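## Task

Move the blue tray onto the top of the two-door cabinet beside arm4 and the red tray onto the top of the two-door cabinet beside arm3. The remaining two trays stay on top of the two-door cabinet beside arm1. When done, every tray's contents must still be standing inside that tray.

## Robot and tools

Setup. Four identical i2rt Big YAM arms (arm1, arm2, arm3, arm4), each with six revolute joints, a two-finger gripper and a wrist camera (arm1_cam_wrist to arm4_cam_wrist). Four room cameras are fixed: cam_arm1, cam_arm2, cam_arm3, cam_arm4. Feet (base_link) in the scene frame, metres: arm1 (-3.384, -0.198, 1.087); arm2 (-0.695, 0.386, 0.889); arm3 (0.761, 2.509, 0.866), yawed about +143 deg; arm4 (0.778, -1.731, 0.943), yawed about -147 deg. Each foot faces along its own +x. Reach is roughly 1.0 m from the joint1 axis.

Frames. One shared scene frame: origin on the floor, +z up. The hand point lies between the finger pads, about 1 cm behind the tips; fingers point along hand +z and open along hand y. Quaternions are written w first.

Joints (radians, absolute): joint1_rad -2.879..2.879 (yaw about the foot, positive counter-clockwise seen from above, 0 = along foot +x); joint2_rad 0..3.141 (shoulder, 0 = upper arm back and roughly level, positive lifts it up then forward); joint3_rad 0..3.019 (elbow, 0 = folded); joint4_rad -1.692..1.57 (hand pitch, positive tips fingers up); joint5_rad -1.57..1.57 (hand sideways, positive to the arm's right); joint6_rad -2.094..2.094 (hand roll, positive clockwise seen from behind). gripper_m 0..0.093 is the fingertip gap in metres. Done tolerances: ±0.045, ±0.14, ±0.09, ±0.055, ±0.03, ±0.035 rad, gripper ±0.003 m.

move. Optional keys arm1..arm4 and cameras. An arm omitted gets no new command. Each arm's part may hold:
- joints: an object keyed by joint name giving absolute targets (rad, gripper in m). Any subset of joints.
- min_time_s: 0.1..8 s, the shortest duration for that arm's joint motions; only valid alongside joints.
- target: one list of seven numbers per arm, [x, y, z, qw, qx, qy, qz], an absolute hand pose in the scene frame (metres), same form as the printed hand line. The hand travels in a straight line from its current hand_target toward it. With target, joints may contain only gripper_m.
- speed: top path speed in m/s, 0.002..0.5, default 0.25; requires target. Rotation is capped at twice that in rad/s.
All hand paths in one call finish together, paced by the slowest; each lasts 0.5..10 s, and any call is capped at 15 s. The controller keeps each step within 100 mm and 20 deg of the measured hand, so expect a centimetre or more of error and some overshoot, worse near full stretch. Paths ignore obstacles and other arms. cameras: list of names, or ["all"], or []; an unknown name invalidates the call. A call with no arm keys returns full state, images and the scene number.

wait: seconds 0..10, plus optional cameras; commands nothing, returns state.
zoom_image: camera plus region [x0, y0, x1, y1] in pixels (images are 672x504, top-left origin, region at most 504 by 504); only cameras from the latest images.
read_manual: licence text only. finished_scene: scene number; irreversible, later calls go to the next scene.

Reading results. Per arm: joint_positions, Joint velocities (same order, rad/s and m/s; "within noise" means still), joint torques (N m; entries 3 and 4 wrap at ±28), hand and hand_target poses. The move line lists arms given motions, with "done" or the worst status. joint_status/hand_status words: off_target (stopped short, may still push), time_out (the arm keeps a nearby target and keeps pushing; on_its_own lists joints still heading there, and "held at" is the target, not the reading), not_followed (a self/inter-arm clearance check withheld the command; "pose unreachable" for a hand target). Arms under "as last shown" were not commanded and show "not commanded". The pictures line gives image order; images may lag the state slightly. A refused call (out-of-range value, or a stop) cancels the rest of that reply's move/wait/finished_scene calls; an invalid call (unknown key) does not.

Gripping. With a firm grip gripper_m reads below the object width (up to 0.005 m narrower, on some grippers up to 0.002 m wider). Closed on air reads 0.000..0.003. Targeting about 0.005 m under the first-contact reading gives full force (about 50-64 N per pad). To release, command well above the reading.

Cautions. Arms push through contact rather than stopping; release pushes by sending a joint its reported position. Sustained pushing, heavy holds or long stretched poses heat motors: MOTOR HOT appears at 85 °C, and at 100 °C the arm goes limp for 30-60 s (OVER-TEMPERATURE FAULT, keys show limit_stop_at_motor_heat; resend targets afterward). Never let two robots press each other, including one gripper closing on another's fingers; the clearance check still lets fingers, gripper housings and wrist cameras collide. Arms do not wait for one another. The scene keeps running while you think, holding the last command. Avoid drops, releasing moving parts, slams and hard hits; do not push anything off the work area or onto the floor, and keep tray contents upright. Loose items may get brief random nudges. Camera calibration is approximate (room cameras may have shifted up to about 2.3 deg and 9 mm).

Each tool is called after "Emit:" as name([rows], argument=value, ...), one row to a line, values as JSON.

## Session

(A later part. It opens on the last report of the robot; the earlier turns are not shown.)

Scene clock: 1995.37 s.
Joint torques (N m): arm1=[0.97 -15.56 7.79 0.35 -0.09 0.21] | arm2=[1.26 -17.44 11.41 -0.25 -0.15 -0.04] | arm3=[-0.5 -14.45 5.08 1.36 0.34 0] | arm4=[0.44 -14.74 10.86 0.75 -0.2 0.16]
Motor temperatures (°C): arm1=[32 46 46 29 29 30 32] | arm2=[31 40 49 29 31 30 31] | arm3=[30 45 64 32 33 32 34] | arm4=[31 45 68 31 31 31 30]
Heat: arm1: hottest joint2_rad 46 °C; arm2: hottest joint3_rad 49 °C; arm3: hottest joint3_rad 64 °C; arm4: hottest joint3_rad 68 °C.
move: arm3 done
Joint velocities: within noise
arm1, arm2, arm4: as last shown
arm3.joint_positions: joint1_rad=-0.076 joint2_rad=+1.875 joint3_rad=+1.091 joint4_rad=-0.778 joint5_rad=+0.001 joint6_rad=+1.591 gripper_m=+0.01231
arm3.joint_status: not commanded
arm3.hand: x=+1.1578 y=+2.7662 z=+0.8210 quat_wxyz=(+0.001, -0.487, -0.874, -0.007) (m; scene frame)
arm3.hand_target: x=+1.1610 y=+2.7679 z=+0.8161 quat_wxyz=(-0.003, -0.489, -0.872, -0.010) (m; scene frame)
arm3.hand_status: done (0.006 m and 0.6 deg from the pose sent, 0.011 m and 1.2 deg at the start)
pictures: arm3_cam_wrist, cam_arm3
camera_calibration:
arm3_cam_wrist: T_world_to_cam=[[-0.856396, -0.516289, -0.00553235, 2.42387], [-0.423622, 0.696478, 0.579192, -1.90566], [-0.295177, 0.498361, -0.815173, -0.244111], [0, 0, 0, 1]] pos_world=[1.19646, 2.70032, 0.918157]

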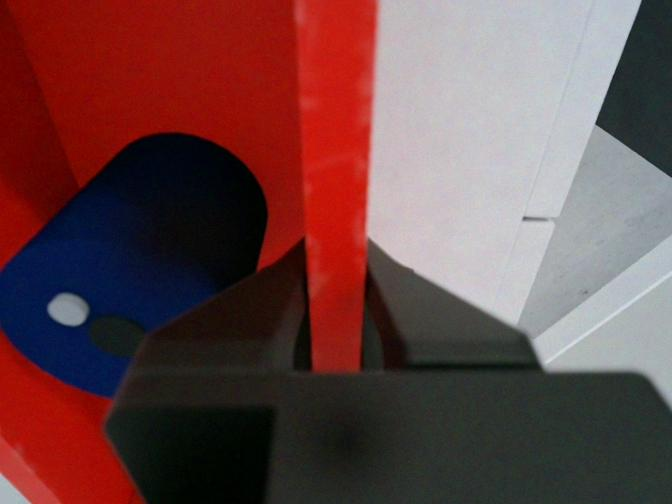

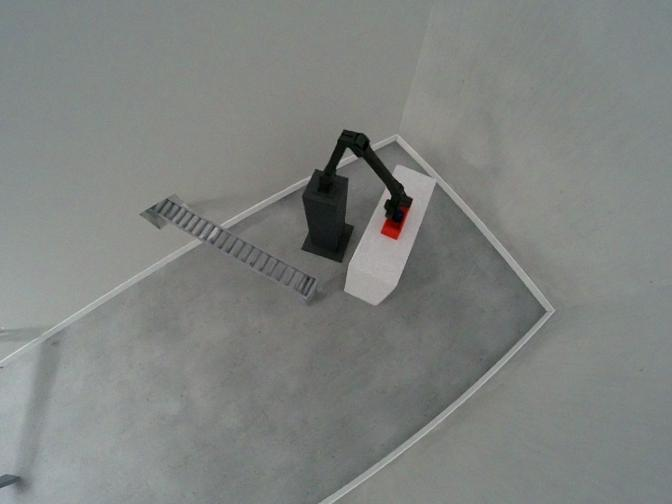

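Emit:
move(arm3={"target": [1.1605, 2.7675, 0.812, 0.002, 0.489, 0.872, 0.006], "speed": 0.05})

Emit:
move(arm3={"joints": {"gripper_m": 0.028}}, cameras=["arm3_cam_wrist"])

Emit:
move(arm3={"target": [1.1605, 2.7675, 0.95, 0.002, 0.489, 0.872, 0.006], "speed": 0.15}, cameras=["arm3_cam_wrist", "cam_arm3"])

Scene clock: 2004.27 s.
Joint torques (N m): arm1=[0.73 -15.62 7.83 0.34 -0.08 0.2] | arm2=[1.26 -17.44 11.41 -0.27 -0.15 -0.04] | arm3=[-0.26 -13.63 5.26 1.35 0.42 0] | arm4=[0.32 -14.45 10.99 0.77 -0.21 0.17]
Motor temperatures (°C): arm1=[32 46 46 29 29 30 32] | arm2=[31 41 49 29 31 30 31] | arm3=[30 43 62 32 33 32 34] | arm4=[31 45 68 31 31 31 30]
Heat: arm1: hottest joint2_rad 46 °C; arm2: hottest joint3_rad 49 °C; arm3: hottest joint3_rad 62 °C; arm4: hottest joint3_rad 68 °C.
move: arm3 done
Joint velocities: within noise
arm1.joint_positions: joint1_rad=-1.004 joint2_rad=+1.711 joint3_rad=+1.206 joint4_rad=-0.841 joint5_rad=+0.002 joint6_rad=-0.013 gripper_m=+0.03495
arm1.joint_status: not commanded
arm1.hand: x=-3.6448 y=+0.2650 z=+1.1549 quat_wxyz=(-0.051, +0.861, -0.495, -0.099) (m; scene frame)
arm1.hand_target: x=-3.6449 y=+0.2604 z=+1.1579 quat_wxyz=(-0.049, +0.859, -0.499, -0.098) (m; scene frame)
arm1.hand_status: not commanded
arm2.joint_positions: joint1_rad=-0.825 joint2_rad=+2.167 joint3_rad=+1.581 joint4_rad=-0.985 joint5_rad=-0.044 joint6_rad=-1.504 gripper_m=+0.03492
arm2.joint_status: not commanded
arm2.hand: x=-1.0507 y=+0.8812 z=+0.8411 quat_wxyz=(+0.001, +0.963, +0.270, -0.016) (m; scene frame)
arm2.hand_target: x=-1.0553 y=+0.8931 z=+0.8501 quat_wxyz=(-0.008, +0.963, +0.270, -0.020) (m; scene frame)
arm2.hand_status: not commanded
arm3.joint_positions: joint1_rad=-0.076 joint2_rad=+1.876 joint3_rad=+1.091 joint4_rad=-0.778 joint5_rad=+0.001 joint6_rad=+1.591 gripper_m=+0.01231
arm3.joint_status: not commanded
arm3.hand: x=+1.1578 y=+2.7662 z=+0.8208 quat_wxyz=(+0.001, -0.487, -0.874, -0.007) (m; scene frame)
arm3.hand_target: x=+1.1604 y=+2.7674 z=+0.8122 quat_wxyz=(-0.002, -0.489, -0.872, -0.006) (m; scene frame)
arm3.hand_status: done (0.009 m and 0.5 deg from the pose sent, 0.010 m and 0.5 deg at the start)
arm4.joint_positions: joint1_rad=-0.148 joint2_rad=+1.608 joint3_rad=+1.196 joint4_rad=-0.910 joint5_rad=+0.018 joint6_rad=-1.596 gripper_m=+0.02995
arm4.joint_status: not commanded
arm4.hand: x=+1.1580 y=-2.0781 z=+1.0554 quat_wxyz=(-0.048, +0.415, -0.902, +0.114) (m; scene frame)
arm4.hand_target: x=+1.1629 y=-2.0789 z=+1.0619 quat_wxyz=(-0.055, +0.411, -0.902, +0.123) (m; scene frame)
arm4.hand_status: not commanded
pictures: none

Scene clock: 2004.93 s.
Joint torques (N m): arm1=[0.85 -15.74 7.91 0.4 -0.1 0.21] | arm2=[1.26 -17.44 11.41 -0.25 -0.15 -0.04] | arm3=[-0.38 -14.68 5.16 1.1 0.3 0.01] | arm4=[0.44 -14.45 10.89 0.69 -0.21 0.14]
Motor temperatures (°C): arm1=[32 46 46 29 29 30 32] | arm2=[31 41 49 29 31 30 31] | arm3=[30 43 62 32 33 32 34] | arm4=[31 45 68 31 31 31 30]
Heat: arm1: hottest joint2_rad 46 °C; arm2: hottest joint3_rad 49 °C; arm3: hottest joint3_rad 62 °C; arm4: hottest joint3_rad 68 °C.
move: arm3 done
Joint velocities: within noise
arm1, arm2, arm4: as last shown
arm3.joint_positions: joint1_rad=-0.076 joint2_rad=+1.888 joint3_rad=+1.091 joint4_rad=-0.773 joint5_rad=+0.005 joint6_rad=+1.591 gripper_m=+0.02791
arm3.joint_status: all done
arm3.hand: x=+1.1573 y=+2.7652 z=+0.8152 quat_wxyz=(+0.002, -0.487, -0.874, -0.003) (m; scene frame)
arm3.hand_target: x=+1.1604 y=+2.7673 z=+0.8122 quat_wxyz=(-0.002, -0.489, -0.872, -0.006) (m; scene frame)
arm3.hand_status: not commanded
pictures: arm3_cam_wrist
camera_calibration:
arm3_cam_wrist: T_world_to_cam=[[-0.856362, -0.516372, 0.00196524, 2.41701], [-0.421059, 0.700487, 0.576218, -1.91344], [-0.298919, 0.492624, -0.817294, -0.226535], [0, 0, 0, 1]] pos_world=[1.19645, 2.70001, 0.91266]

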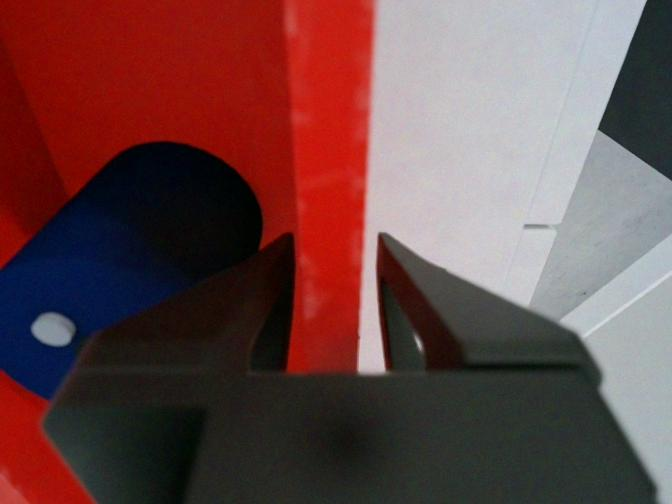

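Scene clock: 2006.63 s.
Joint torques (N m): arm1=[0.73 -15.68 7.8 0.31 -0.09 0.21] | arm2=[1.26 -17.44 11.41 -0.25 -0.15 -0.03] | arm3=[-0.09 -14.74 8.73 -0.08 0.29 0.02] | arm4=[0.38 -14.39 10.92 0.7 -0.21 0.14]
Motor temperatures (°C): arm1=[32 46 46 29 29 30 32] | arm2=[31 41 49 29 31 30 31] | arm3=[30 43 62 32 33 32 34] | arm4=[31 45 68 31 31 31 30]
Heat: arm1: hottest joint2_rad 46 °C; arm2: hottest joint3_rad 49 °C; arm3: hottest joint3_rad 62 °C; arm4: hottest joint3_rad 68 °C.
move: arm3 off_target
Joint velocities: within noise
arm1, arm2, arm4: as last shown
arm3.joint_positions: joint1_rad=-0.076 joint2_rad=+1.685 joint3_rad=+1.183 joint4_rad=-1.092 joint5_rad=+0.005 joint6_rad=+1.593 gripper_m=+0.02793
arm3.joint_status: not commanded
arm3.hand: x=+1.1490 y=+2.7584 z=+0.9345 quat_wxyz=(+0.007, -0.488, -0.873, +0.008) (m; scene frame)
arm3.hand_target: x=+1.1601 y=+2.7671 z=+0.9501 quat_wxyz=(-0.002, -0.489, -0.872, -0.006) (m; scene frame)
arm3.hand_status: off_target (0.021 m and 1.9 deg from the pose sent, 0.135 m and 0.6 deg at the start)
pictures: arm3_cam_wrist, cam_arm3
camera_calibration:
arm3_cam_wrist: T_world_to_cam=[[-0.857126, -0.514414, 0.0267258, 2.3785], [-0.40765, 0.709123, 0.575297, -2.01931], [-0.314893, 0.482207, -0.817508, -0.0809198], [0, 0, 0, 1]] pos_world=[1.19002, 2.69449, 1.03198]

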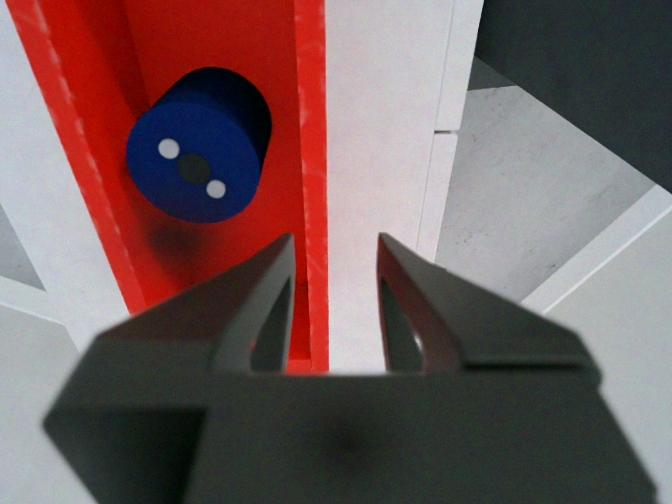

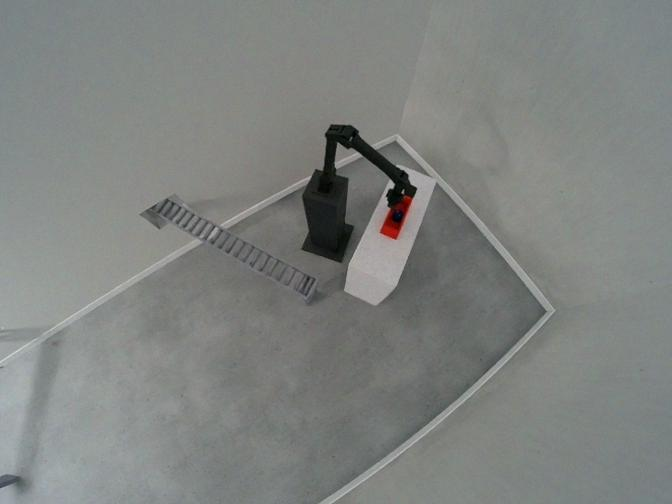

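Emit:
finished_scene(scene=1)

The scene is finished: the task was done.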